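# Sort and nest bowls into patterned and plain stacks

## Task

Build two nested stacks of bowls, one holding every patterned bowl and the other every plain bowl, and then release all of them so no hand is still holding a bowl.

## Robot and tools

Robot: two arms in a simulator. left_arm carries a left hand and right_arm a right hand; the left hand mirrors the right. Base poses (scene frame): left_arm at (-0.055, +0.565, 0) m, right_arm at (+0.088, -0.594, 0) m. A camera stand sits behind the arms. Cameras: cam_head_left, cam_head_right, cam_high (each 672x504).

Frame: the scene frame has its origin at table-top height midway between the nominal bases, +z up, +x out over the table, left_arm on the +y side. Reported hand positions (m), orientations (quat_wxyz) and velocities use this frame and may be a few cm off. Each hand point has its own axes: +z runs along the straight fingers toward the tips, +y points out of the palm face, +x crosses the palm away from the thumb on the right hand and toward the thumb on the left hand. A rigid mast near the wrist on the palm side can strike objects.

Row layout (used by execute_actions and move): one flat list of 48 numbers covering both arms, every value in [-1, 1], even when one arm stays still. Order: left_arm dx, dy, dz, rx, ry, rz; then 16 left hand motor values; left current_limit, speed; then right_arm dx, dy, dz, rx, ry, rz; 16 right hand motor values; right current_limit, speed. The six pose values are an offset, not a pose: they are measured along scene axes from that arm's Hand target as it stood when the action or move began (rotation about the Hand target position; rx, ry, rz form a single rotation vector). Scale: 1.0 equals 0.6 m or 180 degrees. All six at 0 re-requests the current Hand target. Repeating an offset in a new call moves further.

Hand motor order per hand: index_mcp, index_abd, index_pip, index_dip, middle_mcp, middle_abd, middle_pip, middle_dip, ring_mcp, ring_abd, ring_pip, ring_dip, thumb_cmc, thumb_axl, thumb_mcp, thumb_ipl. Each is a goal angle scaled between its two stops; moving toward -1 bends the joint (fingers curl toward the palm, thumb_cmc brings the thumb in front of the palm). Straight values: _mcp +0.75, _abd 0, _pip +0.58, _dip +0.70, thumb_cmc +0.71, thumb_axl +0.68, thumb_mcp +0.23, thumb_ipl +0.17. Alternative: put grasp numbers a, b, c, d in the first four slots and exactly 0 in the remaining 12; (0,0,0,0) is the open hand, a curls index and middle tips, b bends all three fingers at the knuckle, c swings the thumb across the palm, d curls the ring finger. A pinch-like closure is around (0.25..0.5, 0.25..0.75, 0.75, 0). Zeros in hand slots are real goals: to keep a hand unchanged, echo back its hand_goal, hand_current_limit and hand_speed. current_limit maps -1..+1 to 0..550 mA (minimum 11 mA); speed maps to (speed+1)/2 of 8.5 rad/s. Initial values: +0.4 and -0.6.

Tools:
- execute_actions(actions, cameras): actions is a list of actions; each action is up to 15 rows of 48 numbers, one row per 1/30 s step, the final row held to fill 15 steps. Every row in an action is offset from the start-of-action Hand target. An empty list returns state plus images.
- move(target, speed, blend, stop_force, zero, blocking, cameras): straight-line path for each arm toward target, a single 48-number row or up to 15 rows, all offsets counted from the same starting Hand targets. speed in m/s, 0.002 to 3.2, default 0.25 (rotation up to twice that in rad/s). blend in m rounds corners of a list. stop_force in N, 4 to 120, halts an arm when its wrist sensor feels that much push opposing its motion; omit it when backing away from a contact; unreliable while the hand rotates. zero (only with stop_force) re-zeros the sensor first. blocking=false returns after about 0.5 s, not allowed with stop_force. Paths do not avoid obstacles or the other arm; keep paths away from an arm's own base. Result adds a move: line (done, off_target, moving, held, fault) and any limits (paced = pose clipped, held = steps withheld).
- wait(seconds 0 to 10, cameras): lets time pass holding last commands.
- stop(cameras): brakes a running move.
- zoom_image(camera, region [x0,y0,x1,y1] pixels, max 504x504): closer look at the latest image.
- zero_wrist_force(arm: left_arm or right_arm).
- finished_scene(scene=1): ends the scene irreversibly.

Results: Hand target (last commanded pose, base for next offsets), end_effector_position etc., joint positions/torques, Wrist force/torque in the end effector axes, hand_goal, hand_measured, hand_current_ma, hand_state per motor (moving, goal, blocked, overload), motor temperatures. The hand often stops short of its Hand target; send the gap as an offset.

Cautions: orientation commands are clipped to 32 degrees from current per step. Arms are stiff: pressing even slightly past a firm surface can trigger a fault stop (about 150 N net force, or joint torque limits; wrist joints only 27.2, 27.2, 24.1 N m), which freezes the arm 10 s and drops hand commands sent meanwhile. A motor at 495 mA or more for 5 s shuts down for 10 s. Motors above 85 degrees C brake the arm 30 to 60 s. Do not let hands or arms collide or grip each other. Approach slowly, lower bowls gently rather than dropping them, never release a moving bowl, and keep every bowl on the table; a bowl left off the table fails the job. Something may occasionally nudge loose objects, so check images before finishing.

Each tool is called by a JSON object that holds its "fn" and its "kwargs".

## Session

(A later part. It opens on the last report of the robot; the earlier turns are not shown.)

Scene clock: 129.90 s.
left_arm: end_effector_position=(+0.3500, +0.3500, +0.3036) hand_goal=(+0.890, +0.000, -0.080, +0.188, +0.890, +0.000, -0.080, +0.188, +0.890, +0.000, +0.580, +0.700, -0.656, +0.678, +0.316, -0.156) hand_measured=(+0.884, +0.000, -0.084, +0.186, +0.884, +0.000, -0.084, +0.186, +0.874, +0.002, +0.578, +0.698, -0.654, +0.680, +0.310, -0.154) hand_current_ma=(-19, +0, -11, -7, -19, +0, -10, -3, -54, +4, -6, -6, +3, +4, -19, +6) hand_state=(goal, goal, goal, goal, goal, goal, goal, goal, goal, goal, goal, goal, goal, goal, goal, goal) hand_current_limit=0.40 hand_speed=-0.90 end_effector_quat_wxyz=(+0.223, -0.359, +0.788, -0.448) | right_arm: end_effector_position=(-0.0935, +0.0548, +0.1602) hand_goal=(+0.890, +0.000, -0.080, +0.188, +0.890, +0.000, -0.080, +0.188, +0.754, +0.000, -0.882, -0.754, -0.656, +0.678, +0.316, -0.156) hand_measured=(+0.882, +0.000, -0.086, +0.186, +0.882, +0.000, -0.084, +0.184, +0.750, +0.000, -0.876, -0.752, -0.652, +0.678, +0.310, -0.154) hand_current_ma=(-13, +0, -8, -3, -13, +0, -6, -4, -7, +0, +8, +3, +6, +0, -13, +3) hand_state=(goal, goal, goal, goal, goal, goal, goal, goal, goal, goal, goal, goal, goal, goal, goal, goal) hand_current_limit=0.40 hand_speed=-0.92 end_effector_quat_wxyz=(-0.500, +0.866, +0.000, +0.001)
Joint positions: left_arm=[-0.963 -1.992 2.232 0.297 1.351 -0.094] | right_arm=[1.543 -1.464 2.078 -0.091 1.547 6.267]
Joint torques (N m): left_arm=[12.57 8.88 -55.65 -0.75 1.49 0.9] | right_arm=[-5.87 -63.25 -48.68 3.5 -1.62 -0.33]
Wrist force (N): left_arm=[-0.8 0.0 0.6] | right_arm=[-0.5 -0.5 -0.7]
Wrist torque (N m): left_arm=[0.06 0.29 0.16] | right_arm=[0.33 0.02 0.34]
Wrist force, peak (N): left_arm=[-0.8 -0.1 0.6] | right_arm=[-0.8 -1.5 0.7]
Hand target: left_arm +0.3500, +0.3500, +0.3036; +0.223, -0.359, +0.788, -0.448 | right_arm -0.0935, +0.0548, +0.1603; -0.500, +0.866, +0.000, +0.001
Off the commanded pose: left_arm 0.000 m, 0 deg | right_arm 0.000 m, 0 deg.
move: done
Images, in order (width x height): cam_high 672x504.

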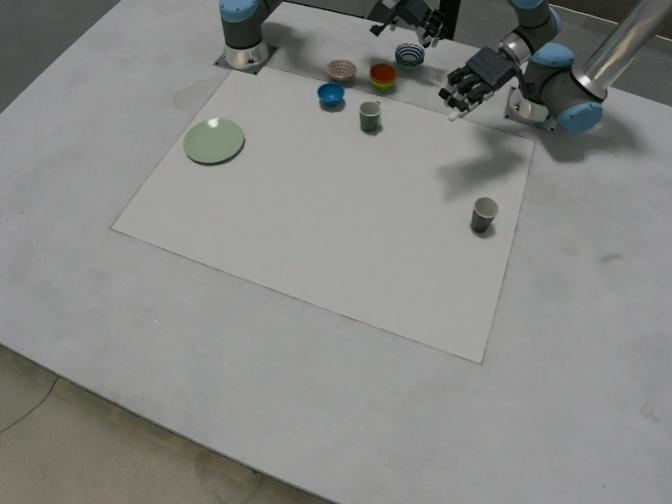

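{"fn": "move", "kwargs": {"target": [0,0,0,0,0,0,0.89,0,-0.08,0.1885,0.89,0,-0.08,0.1885,0.89,0,0.58,0.70,-0.657,0.678,0.315,-0.156,0.4,-0.9,0.3008,-0.3755,-0.017,0,0,-0.1833,0.89,0,-0.08,0.1885,0.89,0,-0.08,0.1885,0.89,0,0.88,0.88,-0.657,0.678,0.315,-0.156,0.4,-0.6], "speed": 0.3, "cameras": ["cam_high"]}}

{"fn": "zoom_image", "kwargs": {"camera": "cam_high", "region": [310, 20, 440, 120]}}

Scene clock: 134.00 s.
left_arm: end_effector_position=(+0.3500, +0.3500, +0.3036) hand_goal=(+0.890, +0.000, -0.080, +0.188, +0.890, +0.000, -0.080, +0.188, +0.890, +0.000, +0.580, +0.700, -0.656, +0.678, +0.316, -0.156) hand_measured=(+0.884, +0.000, -0.084, +0.186, +0.884, +0.000, -0.084, +0.186, +0.874, +0.002, +0.578, +0.698, -0.654, +0.680, +0.310, -0.154) hand_current_ma=(-19, +0, -11, -7, -19, +0, -10, -3, -54, +4, -6, -6, +3, +4, -19, +6) hand_state=(goal, goal, goal, goal, goal, goal, goal, goal, goal, goal, goal, goal, goal, goal, goal, goal) hand_current_limit=0.40 hand_speed=-0.90 end_effector_quat_wxyz=(+0.223, -0.359, +0.788, -0.448) | right_arm: end_effector_position=(+0.0884, -0.1711, +0.1501) hand_goal=(+0.890, +0.000, -0.080, +0.188, +0.890, +0.000, -0.080, +0.188, +0.890, +0.000, +0.880, +0.880, -0.656, +0.678, +0.316, -0.156) hand_measured=(+0.882, +0.000, -0.084, +0.186, +0.882, +0.000, -0.084, +0.184, +0.876, +0.000, +0.872, +0.876, -0.652, +0.678, +0.310, -0.154) hand_current_ma=(-13, +0, -7, -3, -13, +0, -5, -4, -30, +0, -15, -5, +4, +0, -13, +3) hand_state=(goal, goal, goal, goal, goal, goal, goal, goal, goal, goal, goal, goal, goal, goal, goal, goal) hand_current_limit=0.40 hand_speed=-0.60 end_effector_quat_wxyz=(-0.482, +0.840, -0.206, +0.140)
Joint positions: left_arm=[-0.963 -1.992 2.232 0.297 1.351 -0.094] | right_arm=[1.138 -1.926 2.487 -0.041 1.648 6.285]
Joint torques (N m): left_arm=[11.74 9.47 -56.39 -0.63 1.22 1.15] | right_arm=[-8.6 -22.01 -25.61 3.06 -3.54 2.76]
Wrist force (N): left_arm=[-0.9 -0.1 0.3] | right_arm=[-0.5 -0.4 0.2]
Wrist torque (N m): left_arm=[0.08 0.30 0.15] | right_arm=[0.22 0.11 0.27]
Wrist force, peak (N): left_arm=[-1.2 -0.2 0.1] | right_arm=[-1.6 -1.8 0.5]
Hand target: left_arm +0.3500, +0.3500, +0.3036; +0.223, -0.359, +0.788, -0.448 | right_arm +0.0870, -0.1705, +0.1501; -0.479, +0.830, -0.246, +0.143
Off the commanded pose: left_arm 0.000 m, 0 deg | right_arm 0.001 m, 5 deg.
joint sent to its limit (right arm) — joint 6 (wrist 3), upper limit. The joint targets are off in orientation, not in position.
move: off_target (right_arm)
Images, in order (width x height): cam_high 672x504.

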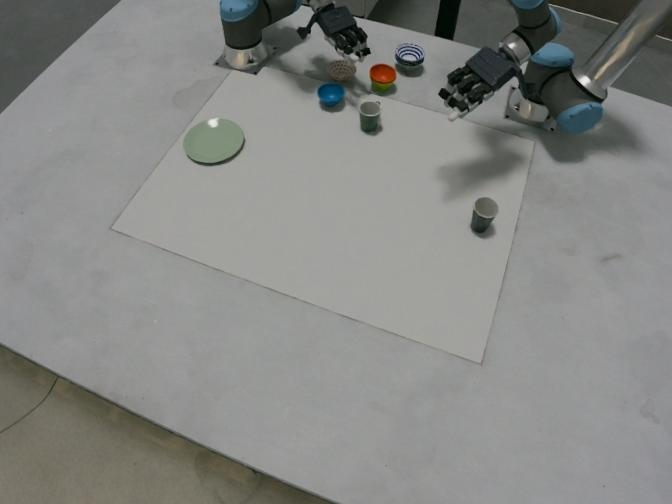

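Scaled by 3.877.

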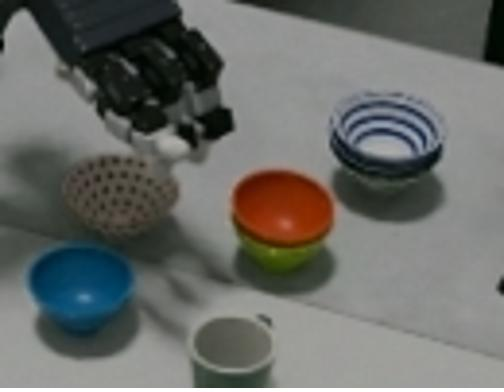

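{"fn": "move", "kwargs": {"target": [0,0,0,0,0,0,0.89,0,-0.08,0.1885,0.89,0,-0.08,0.1885,0.89,0,0.58,0.70,-0.657,0.678,0.315,-0.156,0.4,-0.9,-0.0013,0.0007,-0.06,0,0,0.0444,0.89,0,-0.08,0.1885,0.89,0,-0.08,0.1885,0.89,0,0.88,0.88,-0.657,0.678,0.315,-0.156,0.4,-0.92], "speed": 0.15, "cameras": ["cam_high"]}}

{"fn": "zoom_image", "kwargs": {"camera": "cam_high", "region": [310, 30, 430, 120]}}

Scene clock: 135.97 s.
left_arm: end_effector_position=(+0.3500, +0.3500, +0.3036) hand_goal=(+0.890, +0.000, -0.080, +0.188, +0.890, +0.000, -0.080, +0.188, +0.890, +0.000, +0.580, +0.700, -0.656, +0.678, +0.316, -0.156) hand_measured=(+0.884, +0.000, -0.084, +0.186, +0.884, +0.000, -0.084, +0.186, +0.874, +0.002, +0.578, +0.698, -0.654, +0.680, +0.310, -0.154) hand_current_ma=(-19, +0, -11, -7, -19, +0, -10, -3, -54, +4, -6, -6, +3, +4, -19, +6) hand_state=(goal, goal, goal, goal, goal, goal, goal, goal, goal, goal, goal, goal, goal, goal, goal, goal) hand_current_limit=0.40 hand_speed=-0.90 end_effector_quat_wxyz=(+0.223, -0.359, +0.788, -0.448) | right_arm: end_effector_position=(+0.0862, -0.1701, +0.1142) hand_goal=(+0.890, +0.000, -0.080, +0.188, +0.890, +0.000, -0.080, +0.188, +0.890, +0.000, +0.880, +0.880, -0.656, +0.678, +0.316, -0.156) hand_measured=(+0.882, +0.000, -0.084, +0.186, +0.882, +0.000, -0.084, +0.184, +0.876, +0.000, +0.872, +0.876, -0.652, +0.678, +0.310, -0.154) hand_current_ma=(-14, +0, -7, -3, -14, +0, -5, -4, -30, +0, -14, -5, +4, +0, -11, +3) hand_state=(goal, goal, goal, goal, goal, goal, goal, goal, goal, goal, goal, goal, goal, goal, goal, goal) hand_current_limit=0.40 hand_speed=-0.92 end_effector_quat_wxyz=(-0.488, +0.845, -0.188, +0.110)
Joint positions: left_arm=[-0.963 -1.992 2.232 0.297 1.351 -0.094] | right_arm=[1.064 -1.893 2.546 -0.129 1.51 6.246]
Joint torques (N m): left_arm=[13.4 8.2 -55.65 -0.49 1.33 0.88] | right_arm=[-8.29 3.22 -22.14 -2.29 -3.26 -1.66]
Wrist force (N): left_arm=[-0.7 0.2 0.6] | right_arm=[-0.9 -0.6 -0.3]
Wrist torque (N m): left_arm=[0.08 0.28 0.16] | right_arm=[0.23 0.07 0.42]
Wrist force, peak (N): left_arm=[-1.1 -0.2 0.2] | right_arm=[-0.9 -1.3 0.0]
Hand target: left_arm +0.3500, +0.3500, +0.3036; +0.223, -0.359, +0.788, -0.448 | right_arm +0.0862, -0.1700, +0.1141; -0.488, +0.845, -0.188, +0.110
Off the commanded pose: left_arm 0.000 m, 0 deg | right_arm 0.000 m, 0 deg.
move: done
Images, in order (width x height): cam_high 672x504.

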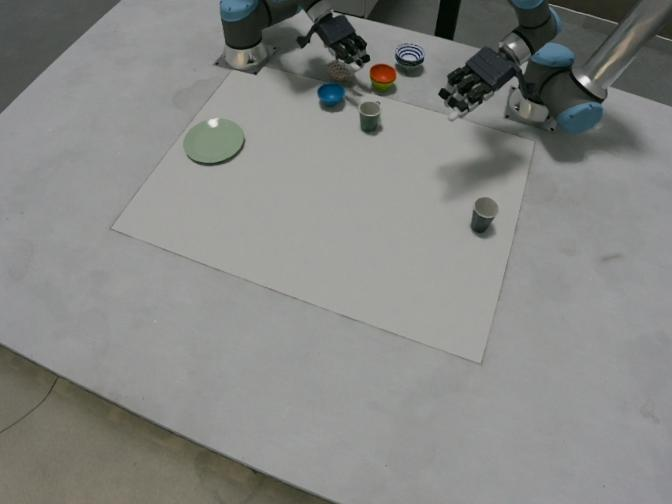

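Scaled by 4.200.

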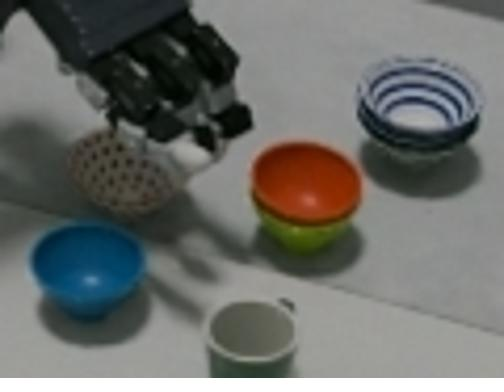

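{"fn": "move", "kwargs": {"target": [0,0,0,0,0,0,0.89,0,-0.08,0.1885,0.89,0,-0.08,0.1885,0.89,0,0.58,0.70,-0.657,0.678,0.315,-0.156,0.4,-0.9,0,0,-0.1118,0,0,0,0.89,0,-0.08,0.1885,0.89,0,-0.08,0.1885,0.89,0,0.88,0.88,-0.657,0.678,0.315,-0.156,0.4,-0.92], "speed": 0.1, "cameras": ["cam_high"]}}

{"fn": "zoom_image", "kwargs": {"camera": "cam_high", "region": [310, 30, 430, 120]}}

Scene clock: 137.50 s.
left_arm: end_effector_position=(+0.3500, +0.3500, +0.3036) hand_goal=(+0.890, +0.000, -0.080, +0.188, +0.890, +0.000, -0.080, +0.188, +0.890, +0.000, +0.580, +0.700, -0.656, +0.678, +0.316, -0.156) hand_measured=(+0.884, +0.000, -0.084, +0.186, +0.884, +0.000, -0.084, +0.186, +0.874, +0.002, +0.578, +0.698, -0.654, +0.680, +0.310, -0.154) hand_current_ma=(-19, +0, -11, -7, -19, +0, -10, -3, -54, +4, -6, -6, +3, +4, -19, +6) hand_state=(goal, goal, goal, goal, goal, goal, goal, goal, goal, goal, goal, goal, goal, goal, goal, goal) hand_current_limit=0.40 hand_speed=-0.90 end_effector_quat_wxyz=(+0.223, -0.359, +0.788, -0.448) | right_arm: end_effector_position=(+0.0862, -0.1701, +0.0472) hand_goal=(+0.890, +0.000, -0.080, +0.188, +0.890, +0.000, -0.080, +0.188, +0.890, +0.000, +0.880, +0.880, -0.656, +0.678, +0.316, -0.156) hand_measured=(+0.882, +0.000, -0.084, +0.186, +0.882, +0.000, -0.084, +0.184, +0.876, +0.000, +0.872, +0.876, -0.652, +0.678, +0.310, -0.154) hand_current_ma=(-14, +0, -7, -3, -14, +0, -5, -4, -30, +0, -14, -5, +4, +0, -11, +3) hand_state=(goal, goal, goal, goal, goal, goal, goal, goal, goal, goal, goal, goal, goal, goal, goal, goal) hand_current_limit=0.40 hand_speed=-0.92 end_effector_quat_wxyz=(-0.488, +0.845, -0.188, +0.110) end_effector_velocity=(+0.000, +0.001, -0.001) end_effector_angular_velocity=(+0.002, +0.000, +0.000)
Joint positions: left_arm=[-0.963 -1.992 2.232 0.297 1.351 -0.094] | right_arm=[1.064 -1.751 2.618 -0.343 1.51 6.246]
Joint velocities: left_arm=[within noise] | right_arm=[0.001 0.002 0 -0.005 0 0.001]
Joint torques (N m): left_arm=[11.08 7.33 -56.5 -0.55 1.18 1.05] | right_arm=[10.88 -2.7 -16.95 -2.69 1.34 1.53]
Wrist force (N): left_arm=[-0.7 0.0 0.1] | right_arm=[-0.9 -0.9 0.1]
Wrist torque (N m): left_arm=[0.10 0.27 0.16] | right_arm=[0.17 0.10 0.45]
Wrist force, peak (N): left_arm=[-0.6 0.4 0.9] | right_arm=[-1.1 -1.1 -0.6]
Hand target: left_arm +0.3500, +0.3500, +0.3036; +0.223, -0.359, +0.788, -0.448 | right_arm +0.0862, -0.1700, +0.0471; -0.488, +0.845, -0.188, +0.110
Off the commanded pose: left_arm 0.000 m, 0 deg | right_arm 0.000 m, 0 deg.
move: done
Images, in order (width x height): cam_high 672x504.

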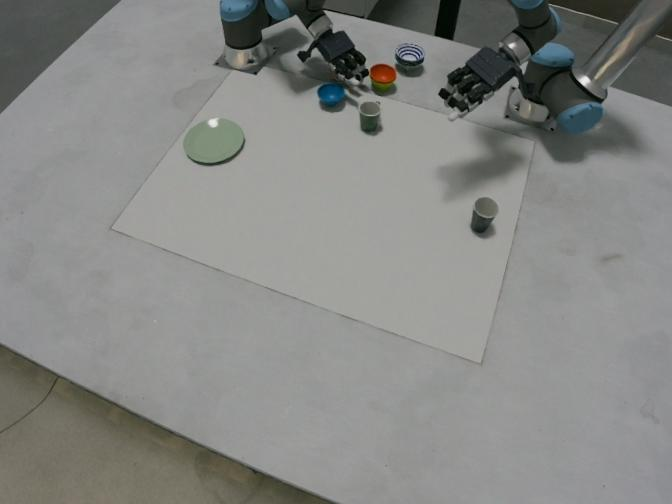

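Scaled by 4.200.

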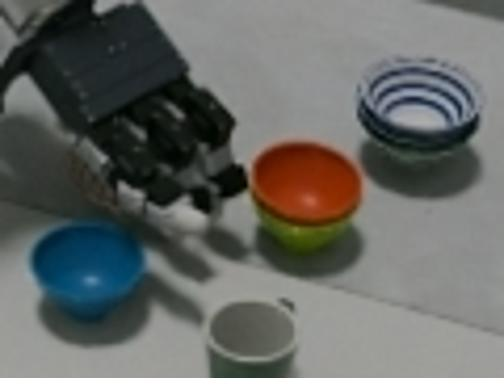

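{"fn": "move", "kwargs": {"target": [0,0,0,0,0,0,0.89,0,-0.08,0.1885,0.89,0,-0.08,0.1885,0.89,0,0.58,0.70,-0.657,0.678,0.315,-0.156,0.4,-0.9,0,0,0,0,0,0,0.89,0,-0.42,0.116,0.89,0,-0.42,0.116,0.89,0,0.88,0.88,-0.657,0.678,0.113,-0.156,0.4,-0.92], "speed": 0.1, "cameras": ["cam_high"]}}

{"fn": "zoom_image", "kwargs": {"camera": "cam_high", "region": [310, 30, 430, 120]}}

Scene clock: 139.07 s.
left_arm: end_effector_position=(+0.3500, +0.3500, +0.3036) hand_goal=(+0.890, +0.000, -0.080, +0.188, +0.890, +0.000, -0.080, +0.188, +0.890, +0.000, +0.580, +0.700, -0.656, +0.678, +0.316, -0.156) hand_measured=(+0.884, +0.000, -0.084, +0.186, +0.884, +0.000, -0.084, +0.186, +0.874, +0.002, +0.578, +0.698, -0.654, +0.680, +0.310, -0.154) hand_current_ma=(-19, +0, -11, -7, -19, +0, -10, -3, -54, +4, -6, -6, +3, +4, -19, +6) hand_state=(goal, goal, goal, goal, goal, goal, goal, goal, goal, goal, goal, goal, goal, goal, goal, goal) hand_current_limit=0.40 hand_speed=-0.90 end_effector_quat_wxyz=(+0.223, -0.359, +0.788, -0.448) | right_arm: end_effector_position=(+0.0862, -0.1701, +0.0471) hand_goal=(+0.890, +0.000, -0.420, +0.116, +0.890, +0.000, -0.420, +0.116, +0.890, +0.000, +0.880, +0.880, -0.656, +0.678, +0.114, -0.156) hand_measured=(+0.888, +0.000, -0.394, +0.120, +0.898, +0.000, -0.380, +0.128, +0.876, +0.000, +0.872, +0.876, -0.652, +0.678, +0.136, -0.146) hand_current_ma=(-2, +0, +60, +4, +12, +0, +107, +20, -30, +0, -14, -5, +7, +0, +64, +23) hand_state=(goal, goal, blocked, goal, goal, goal, blocked, goal, goal, goal, goal, goal, goal, goal, blocked, goal) hand_current_limit=0.40 hand_speed=-0.92 end_effector_quat_wxyz=(-0.488, +0.845, -0.188, +0.110)
Joint positions: left_arm=[-0.963 -1.992 2.232 0.297 1.351 -0.094] | right_arm=[1.064 -1.751 2.618 -0.344 1.51 6.246]
Joint torques (N m): left_arm=[14.03 10.71 -55.88 -0.84 1.34 1.2] | right_arm=[11.06 -2.33 -18.29 -2.41 1.11 1.75]
Wrist force (N): left_arm=[-0.5 -0.1 -0.1] | right_arm=[-0.8 0.6 1.2]
Wrist torque (N m): left_arm=[0.12 0.25 0.19] | right_arm=[0.15 0.08 0.46]
Wrist force, peak (N): left_arm=[-1.0 -0.2 0.6] | right_arm=[-0.9 0.9 1.1]
Hand target: left_arm +0.3500, +0.3500, +0.3036; +0.223, -0.359, +0.788, -0.448 | right_arm +0.0862, -0.1700, +0.0471; -0.488, +0.845, -0.188, +0.110
Off the commanded pose: left_arm 0.000 m, 0 deg | right_arm 0.000 m, 0 deg.
move: done
Images, in order (width x height): cam_high 672x504.

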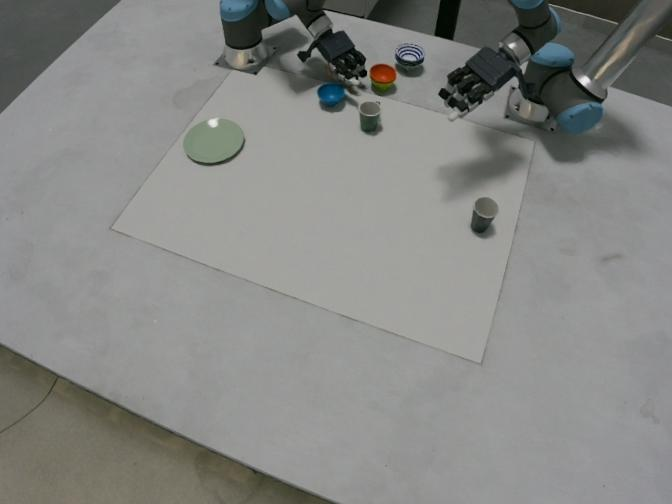

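Scaled by 4.200.

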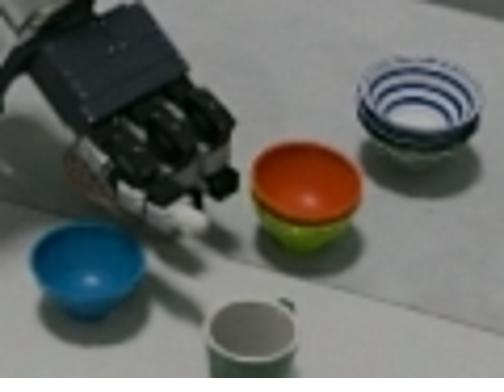

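{"fn": "move", "kwargs": {"target": [[0,0,0,0,0,0,0.89,0,-0.08,0.1885,0.89,0,-0.08,0.1885,0.89,0,0.58,0.70,-0.657,0.678,0.315,-0.156,0.4,-0.9,0,0,0,0,0,0,0.89,0,-0.45,0.116,0.89,0,-0.45,0.116,0.89,0,0.88,0.88,-0.657,0.678,0.09,-0.156,0.4,-0.92],[0,0,0,0,0,0,0.89,0,-0.08,0.1885,0.89,0,-0.08,0.1885,0.89,0,0.58,0.70,-0.657,0.678,0.315,-0.156,0.4,-0.9,0,0,0.1,0,0,0,0.89,0,-0.45,0.116,0.89,0,-0.45,0.116,0.89,0,0.88,0.88,-0.657,0.678,0.09,-0.156,0.4,-0.92]], "speed": 0.1, "cameras": ["cam_high"]}}

{"fn": "zoom_image", "kwargs": {"camera": "cam_high", "region": [310, 20, 430, 110]}}

Scene clock: 141.07 s.
left_arm: end_effector_position=(+0.3500, +0.3500, +0.3036) hand_goal=(+0.890, +0.000, -0.080, +0.188, +0.890, +0.000, -0.080, +0.188, +0.890, +0.000, +0.580, +0.700, -0.656, +0.678, +0.316, -0.156) hand_measured=(+0.884, +0.000, -0.084, +0.186, +0.884, +0.000, -0.084, +0.186, +0.874, +0.002, +0.578, +0.698, -0.654, +0.680, +0.310, -0.154) hand_current_ma=(-19, +0, -11, -7, -19, +0, -10, -3, -54, +4, -6, -6, +3, +4, -19, +6) hand_state=(goal, goal, goal, goal, goal, goal, goal, goal, goal, goal, goal, goal, goal, goal, goal, goal) hand_current_limit=0.40 hand_speed=-0.90 end_effector_quat_wxyz=(+0.223, -0.359, +0.788, -0.448) | right_arm: end_effector_position=(+0.0862, -0.1700, +0.1070) hand_goal=(+0.890, +0.000, -0.450, +0.116, +0.890, +0.000, -0.450, +0.116, +0.890, +0.000, +0.880, +0.880, -0.656, +0.678, +0.090, -0.156) hand_measured=(+0.896, +0.000, -0.414, +0.122, +0.906, +0.000, -0.402, +0.130, +0.876, +0.000, +0.872, +0.876, -0.650, +0.678, +0.136, -0.142) hand_current_ma=(+10, +0, +89, +8, +34, +0, +134, +28, -30, +0, -14, -5, +11, +0, +172, +39) hand_state=(goal, goal, blocked, goal, goal, goal, blocked, goal, goal, goal, goal, goal, goal, goal, blocked, goal) hand_current_limit=0.40 hand_speed=-0.92 end_effector_quat_wxyz=(-0.488, +0.845, -0.188, +0.110)
Joint positions: left_arm=[-0.963 -1.992 2.232 0.297 1.351 -0.094] | right_arm=[1.064 -1.88 2.554 -0.151 1.51 6.246]
Joint torques (N m): left_arm=[11.33 8.85 -55.76 -0.8 1.51 0.83] | right_arm=[-6.04 -25.9 -47.02 2.92 -2.03 -0.5]
Wrist force (N): left_arm=[-0.7 -0.3 0.1] | right_arm=[-0.6 1.3 0.9]
Wrist torque (N m): left_arm=[0.07 0.27 0.17] | right_arm=[0.24 0.04 0.46]
Wrist force, peak (N): left_arm=[-1.0 -0.4 0.6] | right_arm=[-0.6 -1.3 2.7]
Hand target: left_arm +0.3500, +0.3500, +0.3036; +0.223, -0.359, +0.788, -0.448 | right_arm +0.0862, -0.1700, +0.1071; -0.488, +0.845, -0.188, +0.110
Off the commanded pose: left_arm 0.000 m, 0 deg | right_arm 0.000 m, 0 deg.
move: done
Images, in order (width x height): cam_high 672x504.

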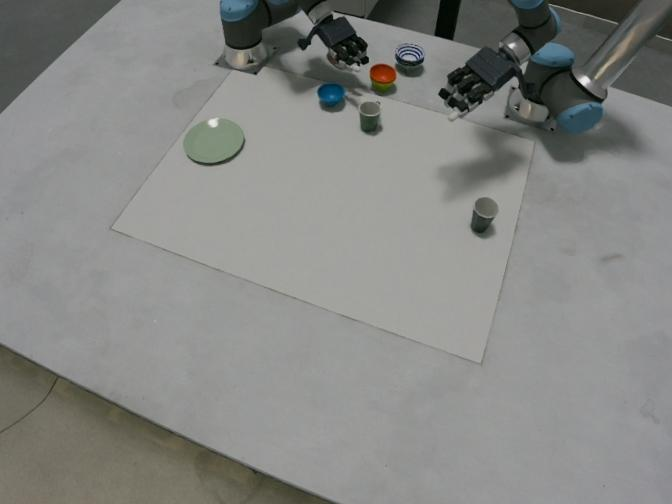

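Scaled by 4.200.

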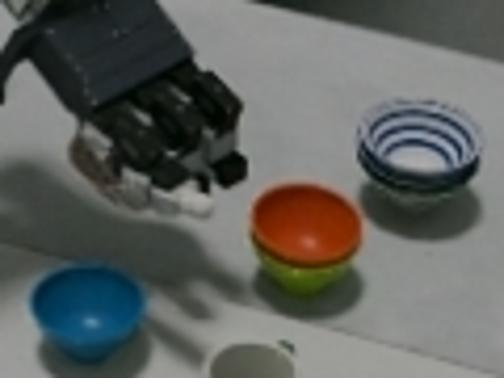

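{"fn": "zoom_image", "kwargs": {"camera": "cam_high", "region": [380, 30, 440, 75]}}

Scaled by 8.400.

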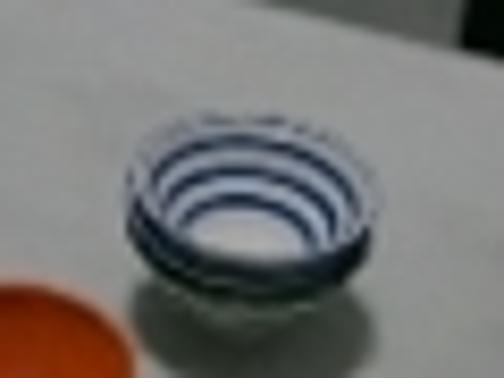

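{"fn": "move", "kwargs": {"target": [[0,0,0,0,0,0,0.89,0,-0.08,0.1885,0.89,0,-0.08,0.1885,0.89,0,0.58,0.70,-0.657,0.678,0.315,-0.156,0.4,-0.9,0,0,0.0882,0,0,0,0.89,0,-0.45,0.116,0.89,0,-0.45,0.116,0.89,0,0.88,0.88,-0.657,0.678,0.09,-0.156,0.4,-0.92],[0,0,0,0,0,0,0.89,0,-0.08,0.1885,0.89,0,-0.08,0.1885,0.89,0,0.58,0.70,-0.657,0.678,0.315,-0.156,0.4,-0.9,-0.302,0.3692,0.0882,0,0,0.1389,0.89,0,-0.45,0.116,0.89,0,-0.45,0.116,0.89,0,0.88,0.88,-0.657,0.678,0.09,-0.156,0.4,-0.92],[0,0,0,0,0,0,0.89,0,-0.08,0.1885,0.89,0,-0.08,0.1885,0.89,0,0.58,0.70,-0.657,0.678,0.315,-0.156,0.4,-0.9,-0.302,0.3692,0.0382,0,0,0.1389,0.89,0,-0.45,0.116,0.89,0,-0.45,0.116,0.89,0,0.88,0.88,-0.657,0.678,0.09,-0.156,0.4,-0.92]], "speed": [0.15,0.2,0.1], "blend": [0.02,0.015,0], "cameras": ["cam_high"]}}

{"fn": "zoom_image", "kwargs": {"camera": "cam_high", "region": [350, 10, 450, 85]}}

Scene clock: 144.63 s.
left_arm: end_effector_position=(+0.3500, +0.3500, +0.3036) hand_goal=(+0.890, +0.000, -0.080, +0.188, +0.890, +0.000, -0.080, +0.188, +0.890, +0.000, +0.580, +0.700, -0.656, +0.678, +0.316, -0.156) hand_measured=(+0.884, +0.000, -0.084, +0.186, +0.884, +0.000, -0.084, +0.186, +0.874, +0.002, +0.578, +0.698, -0.654, +0.680, +0.310, -0.154) hand_current_ma=(-19, +0, -11, -7, -19, +0, -10, -3, -54, +4, -6, -6, +3, +4, -19, +6) hand_state=(goal, goal, goal, goal, goal, goal, goal, goal, goal, goal, goal, goal, goal, goal, goal, goal) hand_current_limit=0.40 hand_speed=-0.90 end_effector_quat_wxyz=(+0.223, -0.359, +0.788, -0.448) | right_arm: end_effector_position=(-0.0950, +0.0514, +0.1301) hand_goal=(+0.890, +0.000, -0.450, +0.116, +0.890, +0.000, -0.450, +0.116, +0.890, +0.000, +0.880, +0.880, -0.656, +0.678, +0.090, -0.156) hand_measured=(+0.896, +0.000, -0.416, +0.122, +0.906, +0.000, -0.402, +0.130, +0.876, +0.000, +0.872, +0.876, -0.648, +0.678, +0.136, -0.142) hand_current_ma=(+11, +0, +87, +9, +35, +0, +131, +29, -30, +0, -14, -5, +13, +0, +172, +39) hand_state=(goal, goal, blocked, goal, goal, goal, blocked, goal, goal, goal, goal, goal, goal, goal, blocked, goal) hand_current_limit=0.40 hand_speed=-0.92 end_effector_quat_wxyz=(-0.500, +0.866, +0.000, +0.001)
Joint positions: left_arm=[-0.963 -1.992 2.232 0.297 1.351 -0.094] | right_arm=[1.546 -1.435 2.109 -0.152 1.55 6.269]
Joint torques (N m): left_arm=[11.66 8.13 -56.21 -0.51 1.41 1.11] | right_arm=[10.44 -37.56 -23.49 -2.49 -3.38 -0.37]
Wrist force (N): left_arm=[-0.3 -0.3 0.3] | right_arm=[-0.7 1.1 0.6]
Wrist torque (N m): left_arm=[0.05 0.22 0.20] | right_arm=[0.29 0.01 0.29]
Wrist force, peak (N): left_arm=[-1.0 -0.9 0.1] | right_arm=[-1.1 2.0 1.3]
Hand target: left_arm +0.3500, +0.3500, +0.3036; +0.223, -0.359, +0.788, -0.448 | right_arm -0.0950, +0.0515, +0.1300; -0.500, +0.866, +0.000, +0.001
Off the commanded pose: left_arm 0.000 m, 0 deg | right_arm 0.000 m, 0 deg.
move: done
Images, in order (width x height): cam_high 672x504.

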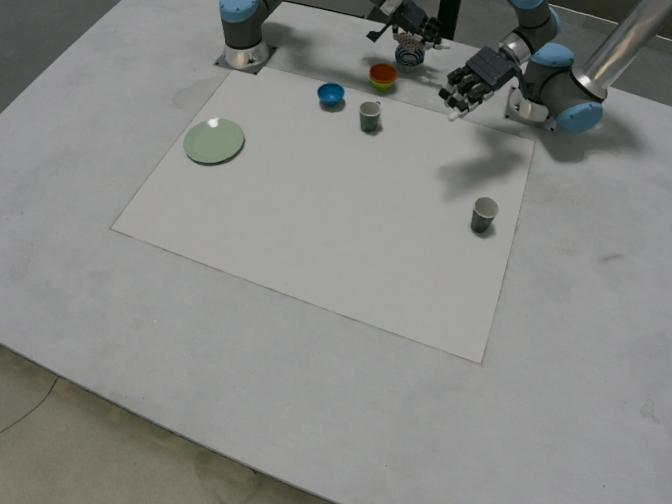

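Scaled by 5.040.

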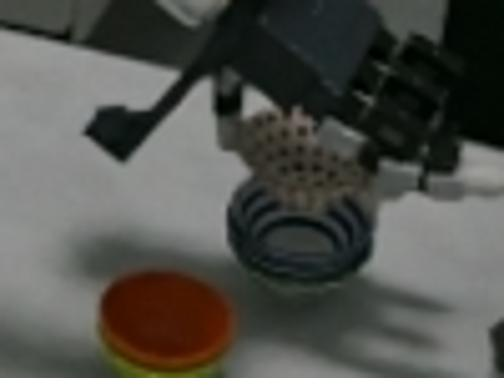

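{"fn": "move", "kwargs": {"target": [0,0,0,0,0,0,0.89,0,-0.08,0.1885,0.89,0,-0.08,0.1885,0.89,0,0.58,0.70,-0.657,0.678,0.315,-0.156,0.4,-0.9,0,0,-0.0917,0,0,0,0.89,0,-0.45,0.116,0.89,0,-0.45,0.116,0.89,0,0.88,0.88,-0.657,0.678,0.09,-0.156,0.4,-0.92], "speed": 0.022, "stop_force": 4, "cameras": ["cam_high"]}}

{"fn": "zoom_image", "kwargs": {"camera": "cam_high", "region": [350, 10, 450, 85]}}

Scene clock: 147.70 s.
left_arm: end_effector_position=(+0.3500, +0.3500, +0.3036) hand_goal=(+0.890, +0.000, -0.080, +0.188, +0.890, +0.000, -0.080, +0.188, +0.890, +0.000, +0.580, +0.700, -0.656, +0.678, +0.316, -0.156) hand_measured=(+0.884, +0.000, -0.084, +0.186, +0.884, +0.000, -0.084, +0.186, +0.874, +0.002, +0.578, +0.698, -0.654, +0.680, +0.310, -0.154) hand_current_ma=(-19, +0, -11, -7, -19, +0, -10, -3, -54, +4, -6, -6, +3, +4, -19, +6) hand_state=(goal, goal, goal, goal, goal, goal, goal, goal, goal, goal, goal, goal, goal, goal, goal, goal) hand_current_limit=0.40 hand_speed=-0.90 end_effector_quat_wxyz=(+0.223, -0.359, +0.788, -0.448) | right_arm: end_effector_position=(-0.0950, +0.0515, +0.0943) hand_goal=(+0.890, +0.000, -0.450, +0.116, +0.890, +0.000, -0.450, +0.116, +0.890, +0.000, +0.880, +0.880, -0.656, +0.678, +0.090, -0.156) hand_measured=(+0.906, +0.000, -0.428, +0.120, +0.918, +0.000, -0.416, +0.128, +0.876, +0.000, +0.872, +0.876, -0.648, +0.678, +0.136, -0.140) hand_current_ma=(+32, +0, +49, +5, +69, +0, +83, +22, -30, +0, -14, -5, +13, +0, +172, +45) hand_state=(goal, goal, blocked, goal, blocked, goal, blocked, goal, goal, goal, goal, goal, goal, goal, blocked, goal) hand_current_limit=0.40 hand_speed=-0.92 end_effector_quat_wxyz=(-0.500, +0.866, +0.000, +0.001)
Joint positions: left_arm=[-0.963 -1.992 2.232 0.297 1.351 -0.094] | right_arm=[1.546 -1.39 2.137 -0.225 1.55 6.269]
Joint torques (N m): left_arm=[13.53 9.77 -55.83 -0.61 1.62 0.82] | right_arm=[6.55 -66.19 -45.77 1.68 -2.78 -0.36]
Wrist force (N): left_arm=[-0.3 -0.3 0.2] | right_arm=[-0.7 1.0 0.4]
Wrist torque (N m): left_arm=[0.07 0.23 0.20] | right_arm=[0.24 0.02 0.30]
Wrist force, peak (N): left_arm=[-0.5 -1.1 0.5] | right_arm=[-1.2 -4.1 -1.7]
Hand target: left_arm +0.3500, +0.3500, +0.3036; +0.223, -0.359, +0.788, -0.448 | right_arm -0.0950, +0.0515, +0.0943; -0.500, +0.866, +0.000, +0.001 (not the last commanded pose)
Off the commanded pose: left_arm 0.000 m, 0 deg | right_arm 0.019 m, 0 deg.
move: contact (right_arm)
Images, in order (width x height): cam_high 672x504.

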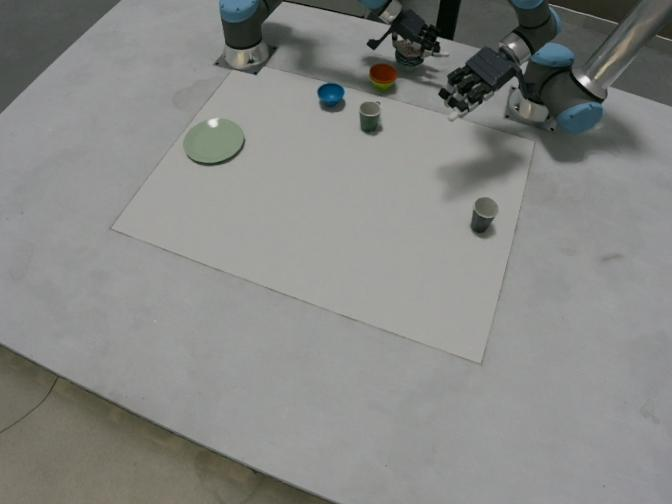

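Scaled by 5.040.

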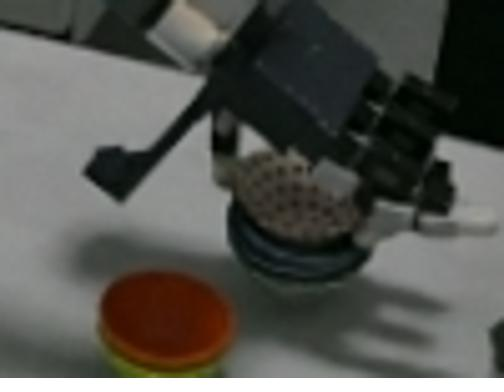

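{"fn": "move", "kwargs": {"target": [0,0,0,0,0,0,0.89,0,-0.08,0.1885,0.89,0,-0.08,0.1885,0.89,0,0.58,0.70,-0.657,0.678,0.315,-0.156,0.4,-0.9,0,0,0,0,0,0,0.89,0,-0.1,0.1885,0.89,0,-0.1,0.1885,0.89,0,0.88,0.88,-0.657,0.678,0.315,-0.156,0.4,-0.965], "speed": 0.05, "cameras": ["cam_high"]}}

{"fn": "zoom_image", "kwargs": {"camera": "cam_high", "region": [350, 10, 450, 85]}}

Scene clock: 150.87 s.
left_arm: end_effector_position=(+0.3500, +0.3500, +0.3036) hand_goal=(+0.890, +0.000, -0.080, +0.188, +0.890, +0.000, -0.080, +0.188, +0.890, +0.000, +0.580, +0.700, -0.656, +0.678, +0.316, -0.156) hand_measured=(+0.884, +0.000, -0.084, +0.186, +0.884, +0.000, -0.084, +0.186, +0.874, +0.002, +0.578, +0.698, -0.654, +0.680, +0.310, -0.154) hand_current_ma=(-19, +0, -11, -7, -19, +0, -10, -3, -54, +4, -6, -6, +3, +4, -19, +6) hand_state=(goal, goal, goal, goal, goal, goal, goal, goal, goal, goal, goal, goal, goal, goal, goal, goal) hand_current_limit=0.40 hand_speed=-0.90 end_effector_quat_wxyz=(+0.223, -0.359, +0.788, -0.448) | right_arm: end_effector_position=(-0.0950, +0.0515, +0.0943) hand_goal=(+0.890, +0.000, -0.100, +0.188, +0.890, +0.000, -0.100, +0.188, +0.890, +0.000, +0.880, +0.880, -0.656, +0.678, +0.316, -0.156) hand_measured=(+0.884, +0.000, -0.106, +0.186, +0.884, +0.000, -0.104, +0.184, +0.876, +0.000, +0.872, +0.876, -0.652, +0.678, +0.310, -0.154) hand_current_ma=(-10, +0, -8, -3, -11, +0, -6, -4, -30, +0, -14, -5, +6, +0, -14, +3) hand_state=(goal, goal, goal, goal, goal, goal, goal, goal, goal, goal, goal, goal, goal, goal, goal, goal) hand_current_limit=0.40 hand_speed=-0.96 end_effector_quat_wxyz=(-0.500, +0.866, +0.000, +0.001)
Joint positions: left_arm=[-0.963 -1.992 2.232 0.297 1.351 -0.094] | right_arm=[1.546 -1.39 2.137 -0.225 1.55 6.269]
Joint torques (N m): left_arm=[13.43 10.37 -56.2 -0.42 1.41 1.16] | right_arm=[7.16 -46.61 -23.41 1.73 -0.8 -0.54]
Wrist force (N): left_arm=[-0.6 0.1 -0.1] | right_arm=[-0.9 -0.7 -0.1]
Wrist torque (N m): left_arm=[0.15 0.25 0.17] | right_arm=[0.23 0.04 0.30]
Wrist force, peak (N): left_arm=[-0.7 -0.5 0.9] | right_arm=[-0.8 -4.2 -1.7]
Hand target: left_arm +0.3500, +0.3500, +0.3036; +0.223, -0.359, +0.788, -0.448 | right_arm -0.0950, +0.0515, +0.0943; -0.500, +0.866, +0.000, +0.001
Off the commanded pose: left_arm 0.000 m, 0 deg | right_arm 0.000 m, 0 deg.
move: done
Images, in order (width x height): cam_high 672x504.

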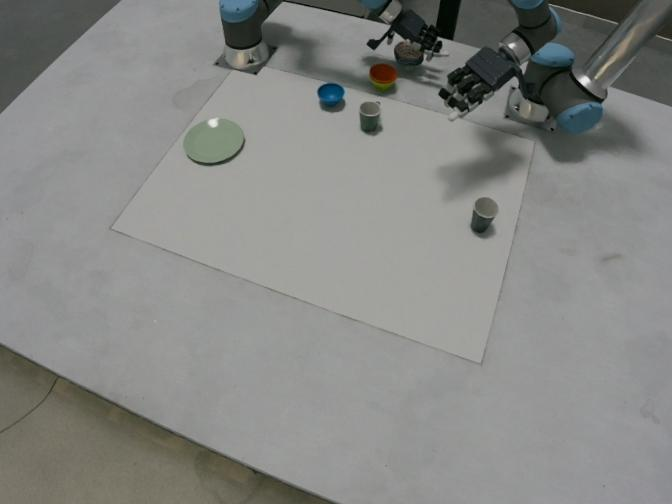

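Scaled by 5.040.

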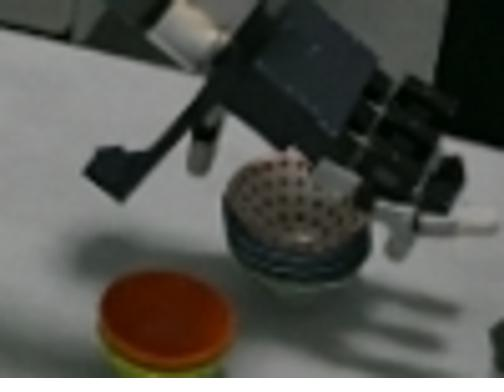

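{"fn": "move", "kwargs": {"target": [[0,0,0,0,0,0,0.89,0,-0.08,0.1885,0.89,0,-0.08,0.1885,0.89,0,0.58,0.70,-0.657,0.678,0.315,-0.156,0.4,-0.9,0,0,0.1178,0,0,0,0.89,0,-0.1,0.1885,0.89,0,-0.1,0.1885,0.89,0,0.88,0.88,-0.657,0.678,0.315,-0.156,0.4,-0.92],[0,0,0,0,0,0,0.89,0,-0.08,0.1885,0.89,0,-0.08,0.1885,0.89,0,0.58,0.70,-0.657,0.678,0.315,-0.156,0.4,-0.9,0.5495,-0.3427,0.1,0,0,-0.1389,0.89,0,-0.1,0.1885,0.89,0,-0.1,0.1885,0.89,0,0.88,0.88,-0.657,0.678,0.315,-0.156,0.4,-0.92]], "speed": [0.12,0.25], "blend": [0.02,0], "cameras": ["cam_high"]}}

{"fn": "zoom_image", "kwargs": {"camera": "cam_high", "region": [310, 20, 440, 120]}}

Scene clock: 154.60 s.
left_arm: end_effector_position=(+0.3500, +0.3500, +0.3036) hand_goal=(+0.890, +0.000, -0.080, +0.188, +0.890, +0.000, -0.080, +0.188, +0.890, +0.000, +0.580, +0.700, -0.656, +0.678, +0.316, -0.156) hand_measured=(+0.884, +0.000, -0.084, +0.186, +0.884, +0.000, -0.084, +0.186, +0.874, +0.002, +0.578, +0.698, -0.654, +0.680, +0.310, -0.154) hand_current_ma=(-19, +0, -11, -7, -19, +0, -10, -3, -54, +4, -6, -6, +3, +4, -19, +6) hand_state=(goal, goal, goal, goal, goal, goal, goal, goal, goal, goal, goal, goal, goal, goal, goal, goal) hand_current_limit=0.40 hand_speed=-0.90 end_effector_quat_wxyz=(+0.223, -0.359, +0.788, -0.448) | right_arm: end_effector_position=(+0.2346, -0.1541, +0.1542) hand_goal=(+0.890, +0.000, -0.100, +0.188, +0.890, +0.000, -0.100, +0.188, +0.890, +0.000, +0.880, +0.880, -0.656, +0.678, +0.316, -0.156) hand_measured=(+0.882, +0.000, -0.104, +0.186, +0.882, +0.000, -0.104, +0.184, +0.876, +0.000, +0.872, +0.876, -0.654, +0.678, +0.310, -0.154) hand_current_ma=(-13, +0, -7, -3, -13, +0, -5, -4, -30, +0, -13, -5, +4, +0, -13, +3) hand_state=(goal, goal, goal, goal, goal, goal, goal, goal, goal, goal, goal, goal, goal, goal, goal, goal) hand_current_limit=0.40 hand_speed=-0.92 end_effector_quat_wxyz=(-0.488, +0.845, -0.188, +0.110)
Joint positions: left_arm=[-0.963 -1.992 2.232 0.297 1.351 -0.094] | right_arm=[0.603 -1.862 2.449 0.001 1.117 5.996]
Joint torques (N m): left_arm=[13.39 8.67 -56.14 -0.66 1.48 1.12] | right_arm=[-5.28 -26.3 -24.21 4.12 -4.11 -1.81]
Wrist force (N): left_arm=[-0.3 -0.4 0.3] | right_arm=[-0.8 -1.0 0.8]
Wrist torque (N m): left_arm=[0.05 0.22 0.20] | right_arm=[0.07 0.08 0.40]
Wrist force, peak (N): left_arm=[-0.9 -0.4 0.7] | right_arm=[-1.4 -2.2 0.0]
Hand target: left_arm +0.3500, +0.3500, +0.3036; +0.223, -0.359, +0.788, -0.448 | right_arm +0.2347, -0.1542, +0.1543; -0.488, +0.845, -0.188, +0.110
Off the commanded pose: left_arm 0.000 m, 0 deg | right_arm 0.000 m, 0 deg.
move: done
Images, in order (width x height): cam_high 672x504.

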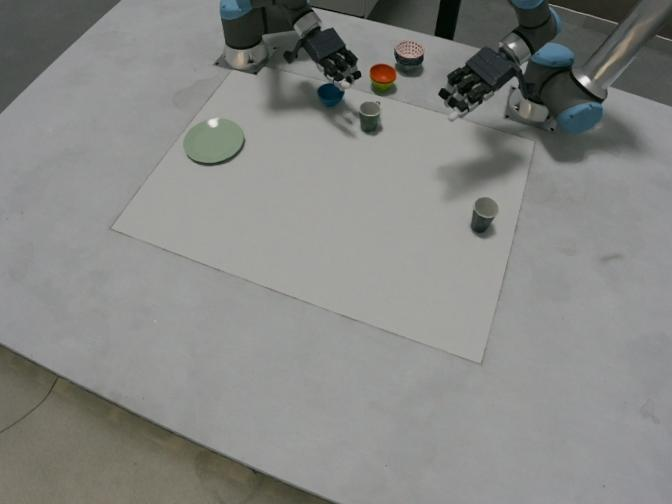

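Scaled by 3.877.

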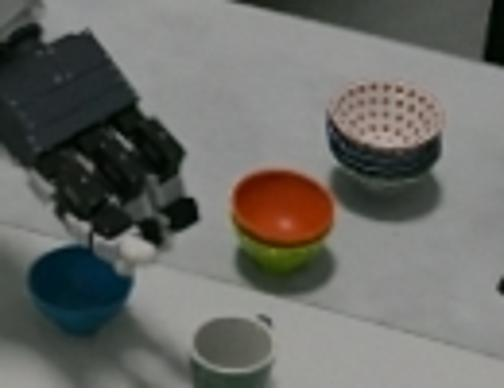

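{"fn": "move", "kwargs": {"target": [0,0,0,0,0,0,0.89,0,-0.08,0.1885,0.89,0,-0.08,0.1885,0.89,0,0.58,0.70,-0.657,0.678,0.315,-0.156,0.4,-0.9,0,0,-0.1638,0,0,0,0.89,0,-0.1,0.1885,0.89,0,-0.1,0.1885,0.89,0,0.88,0.88,-0.657,0.678,0.315,-0.156,0.4,-0.92], "speed": 0.1, "cameras": ["cam_high"]}}

{"fn": "zoom_image", "kwargs": {"camera": "cam_high", "region": [290, 50, 410, 140]}}

Scene clock: 156.40 s.
left_arm: end_effector_position=(+0.3500, +0.3500, +0.3036) hand_goal=(+0.890, +0.000, -0.080, +0.188, +0.890, +0.000, -0.080, +0.188, +0.890, +0.000, +0.580, +0.700, -0.656, +0.678, +0.316, -0.156) hand_measured=(+0.884, +0.000, -0.084, +0.186, +0.884, +0.000, -0.084, +0.186, +0.874, +0.002, +0.578, +0.698, -0.654, +0.680, +0.310, -0.154) hand_current_ma=(-19, +0, -11, -7, -19, +0, -10, -3, -54, +4, -6, -6, +3, +4, -19, +6) hand_state=(goal, goal, goal, goal, goal, goal, goal, goal, goal, goal, goal, goal, goal, goal, goal, goal) hand_current_limit=0.40 hand_speed=-0.90 end_effector_quat_wxyz=(+0.223, -0.359, +0.788, -0.448) | right_arm: end_effector_position=(+0.2347, -0.1542, +0.0561) hand_goal=(+0.890, +0.000, -0.100, +0.188, +0.890, +0.000, -0.100, +0.188, +0.890, +0.000, +0.880, +0.880, -0.656, +0.678, +0.316, -0.156) hand_measured=(+0.882, +0.000, -0.104, +0.186, +0.882, +0.000, -0.104, +0.184, +0.876, +0.000, +0.872, +0.876, -0.654, +0.678, +0.310, -0.154) hand_current_ma=(-14, +0, -7, -3, -14, +0, -5, -4, -30, +0, -13, -5, +4, +0, -12, +3) hand_state=(goal, goal, goal, goal, goal, goal, goal, goal, goal, goal, goal, goal, goal, goal, goal, goal) hand_current_limit=0.40 hand_speed=-0.92 end_effector_quat_wxyz=(-0.488, +0.845, -0.188, +0.110)
Joint positions: left_arm=[-0.963 -1.992 2.232 0.297 1.351 -0.094] | right_arm=[0.603 -1.683 2.553 -0.282 1.117 5.996]
Joint torques (N m): left_arm=[12.77 9.4 -55.56 -0.35 1.27 0.94] | right_arm=[11.4 -1.79 -16.04 -2.22 1.12 1.5]
Wrist force (N): left_arm=[-0.5 -0.6 0.3] | right_arm=[-0.8 -0.2 0.8]
Wrist torque (N m): left_arm=[0.03 0.24 0.20] | right_arm=[0.20 0.11 0.42]
Wrist force, peak (N): left_arm=[-1.0 -0.6 0.6] | right_arm=[-0.8 -1.3 0.8]
Hand target: left_arm +0.3500, +0.3500, +0.3036; +0.223, -0.359, +0.788, -0.448 | right_arm +0.2347, -0.1542, +0.0560; -0.488, +0.845, -0.188, +0.110
Off the commanded pose: left_arm 0.000 m, 0 deg | right_arm 0.000 m, 0 deg.
move: done
Images, in order (width x height): cam_high 672x504.

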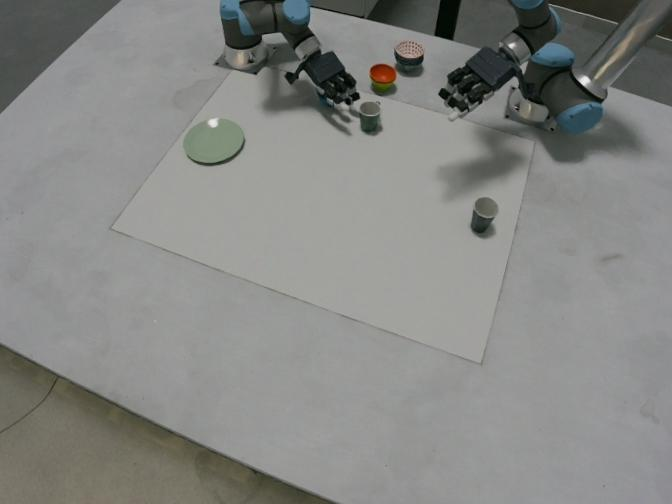

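Scaled by 4.200.

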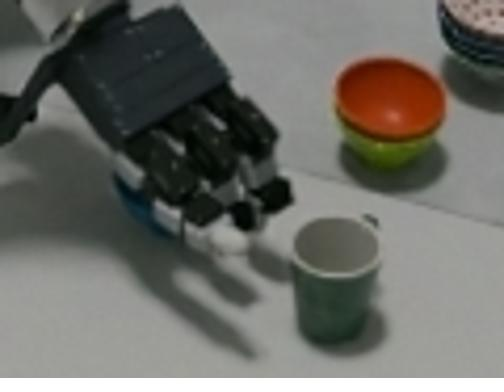

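{"fn": "move", "kwargs": {"target": [0,0,0,0,0,0,0.89,0,-0.08,0.1885,0.89,0,-0.08,0.1885,0.89,0,0.58,0.70,-0.657,0.678,0.315,-0.156,0.4,-0.9,0,0,0,0,0,0,0.89,0,-0.49,0.116,0.89,0,-0.49,0.116,0.89,0,0.88,0.88,-0.657,0.678,0.065,-0.156,0.4,-0.92], "speed": 0.1}}

Scene clock: 158.20 s.
left_arm: end_effector_position=(+0.3500, +0.3500, +0.3036) hand_goal=(+0.890, +0.000, -0.080, +0.188, +0.890, +0.000, -0.080, +0.188, +0.890, +0.000, +0.580, +0.700, -0.656, +0.678, +0.316, -0.156) hand_measured=(+0.884, +0.000, -0.084, +0.186, +0.884, +0.000, -0.084, +0.186, +0.874, +0.002, +0.578, +0.698, -0.654, +0.680, +0.310, -0.154) hand_current_ma=(-19, +0, -11, -7, -19, +0, -10, -3, -54, +4, -6, -6, +3, +4, -19, +6) hand_state=(goal, goal, goal, goal, goal, goal, goal, goal, goal, goal, goal, goal, goal, goal, goal, goal) hand_current_limit=0.40 hand_speed=-0.90 end_effector_quat_wxyz=(+0.223, -0.359, +0.788, -0.448) | right_arm: end_effector_position=(+0.2347, -0.1542, +0.0560) hand_goal=(+0.890, +0.000, -0.490, +0.116, +0.890, +0.000, -0.490, +0.116, +0.890, +0.000, +0.880, +0.880, -0.656, +0.678, +0.066, -0.156) hand_measured=(+0.898, +0.000, -0.450, +0.120, +0.904, +0.000, -0.448, +0.124, +0.876, +0.000, +0.872, +0.876, -0.652, +0.678, +0.100, -0.142) hand_current_ma=(+15, +0, +106, +6, +29, +0, +109, +14, -30, +0, -13, -5, +6, +0, +121, +42) hand_state=(goal, goal, blocked, goal, goal, goal, blocked, goal, goal, goal, goal, goal, goal, goal, blocked, goal) hand_current_limit=0.40 hand_speed=-0.92 end_effector_quat_wxyz=(-0.488, +0.845, -0.188, +0.110)
Joint positions: left_arm=[-0.963 -1.992 2.232 0.297 1.351 -0.094] | right_arm=[0.603 -1.682 2.553 -0.282 1.117 5.996]
Joint torques (N m): left_arm=[13.6 7.54 -56.27 -0.69 1.31 0.87] | right_arm=[10.8 -7.11 -17 -1.58 0.99 1.76]
Wrist force (N): left_arm=[-0.8 -0.3 0.3] | right_arm=[-0.5 -0.4 0.7]
Wrist torque (N m): left_arm=[0.05 0.28 0.16] | right_arm=[0.15 0.08 0.43]
Wrist force, peak (N): left_arm=[-0.9 0.0 0.7] | right_arm=[-1.0 -0.7 0.5]
Hand target: left_arm +0.3500, +0.3500, +0.3036; +0.223, -0.359, +0.788, -0.448 | right_arm +0.2347, -0.1542, +0.0560; -0.488, +0.845, -0.188, +0.110
Off the commanded pose: left_arm 0.000 m, 0 deg | right_arm 0.000 m, 0 deg.
move: done

{"fn": "move", "kwargs": {"target": [[0,0,0,0,0,0,0.89,0,-0.08,0.1885,0.89,0,-0.08,0.1885,0.89,0,0.58,0.70,-0.657,0.678,0.315,-0.156,0.4,-0.9,0,0,0,0,0,0,0.89,0,-0.505,0.116,0.89,0,-0.505,0.116,0.89,0,0.88,0.88,-0.657,0.678,0.055,-0.156,0.4,-0.92],[0,0,0,0,0,0,0.89,0,-0.08,0.1885,0.89,0,-0.08,0.1885,0.89,0,0.58,0.70,-0.657,0.678,0.315,-0.156,0.4,-0.9,0,0,0.1,0,0,0,0.89,0,-0.505,0.116,0.89,0,-0.505,0.116,0.89,0,0.88,0.88,-0.657,0.678,0.055,-0.156,0.4,-0.92]], "speed": 0.1, "cameras": ["cam_high"]}}

{"fn": "zoom_image", "kwargs": {"camera": "cam_high", "region": [300, 30, 420, 120]}}

Scene clock: 160.17 s.
left_arm: end_effector_position=(+0.3500, +0.3500, +0.3036) hand_goal=(+0.890, +0.000, -0.080, +0.188, +0.890, +0.000, -0.080, +0.188, +0.890, +0.000, +0.580, +0.700, -0.656, +0.678, +0.316, -0.156) hand_measured=(+0.884, +0.000, -0.084, +0.186, +0.884, +0.000, -0.084, +0.186, +0.874, +0.002, +0.578, +0.698, -0.654, +0.680, +0.310, -0.154) hand_current_ma=(-19, +0, -11, -7, -19, +0, -10, -3, -54, +4, -6, -6, +3, +4, -19, +6) hand_state=(goal, goal, goal, goal, goal, goal, goal, goal, goal, goal, goal, goal, goal, goal, goal, goal) hand_current_limit=0.40 hand_speed=-0.90 end_effector_quat_wxyz=(+0.223, -0.359, +0.788, -0.448) | right_arm: end_effector_position=(+0.2347, -0.1541, +0.1159) hand_goal=(+0.890, +0.000, -0.504, +0.116, +0.890, +0.000, -0.504, +0.116, +0.890, +0.000, +0.880, +0.880, -0.656, +0.678, +0.056, -0.156) hand_measured=(+0.902, +0.000, -0.460, +0.122, +0.908, +0.000, -0.460, +0.126, +0.876, +0.000, +0.872, +0.876, -0.650, +0.678, +0.100, -0.138) hand_current_ma=(+24, +0, +121, +9, +40, +0, +120, +17, -30, +0, -13, -5, +8, +0, +168, +51) hand_state=(goal, goal, blocked, goal, goal, goal, blocked, goal, goal, goal, goal, goal, goal, goal, blocked, goal) hand_current_limit=0.40 hand_speed=-0.92 end_effector_quat_wxyz=(-0.488, +0.845, -0.188, +0.110)
Joint positions: left_arm=[-0.963 -1.992 2.232 0.297 1.351 -0.094] | right_arm=[0.603 -1.801 2.494 -0.104 1.117 5.996]
Joint torques (N m): left_arm=[13.26 7.57 -55.31 -0.31 1.58 0.71] | right_arm=[-6.69 -25.26 -45.09 3.61 -1.85 -0.69]
Wrist force (N): left_arm=[-0.2 -0.2 0.3] | right_arm=[-0.7 -0.2 0.3]
Wrist torque (N m): left_arm=[0.07 0.22 0.21] | right_arm=[0.23 0.11 0.42]
Wrist force, peak (N): left_arm=[-0.9 -0.5 0.6] | right_arm=[-0.1 -1.1 2.1]
Hand target: left_arm +0.3500, +0.3500, +0.3036; +0.223, -0.359, +0.788, -0.448 | right_arm +0.2347, -0.1542, +0.1160; -0.488, +0.845, -0.188, +0.110
Off the commanded pose: left_arm 0.000 m, 0 deg | right_arm 0.000 m, 0 deg.
move: done
Images, in order (width x height): cam_high 672x504.

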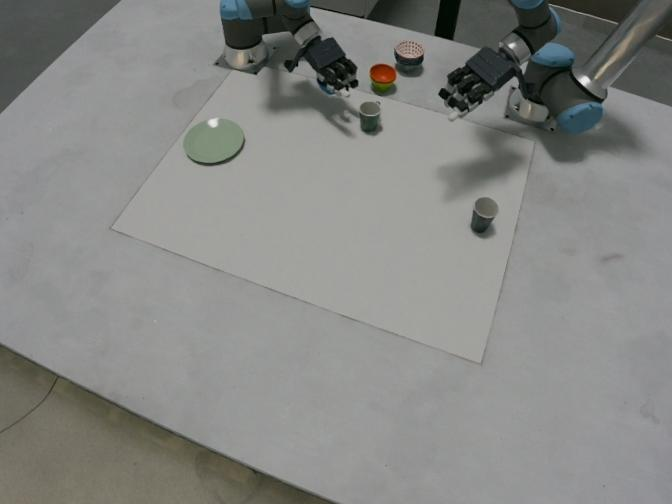

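Scaled by 4.200.

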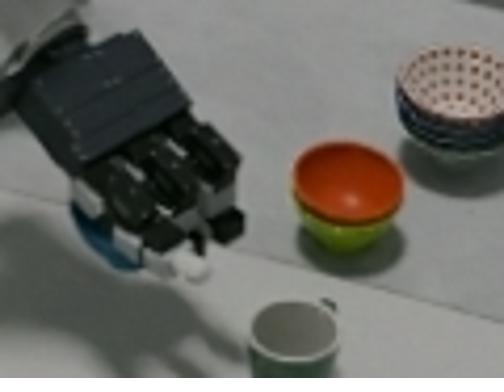

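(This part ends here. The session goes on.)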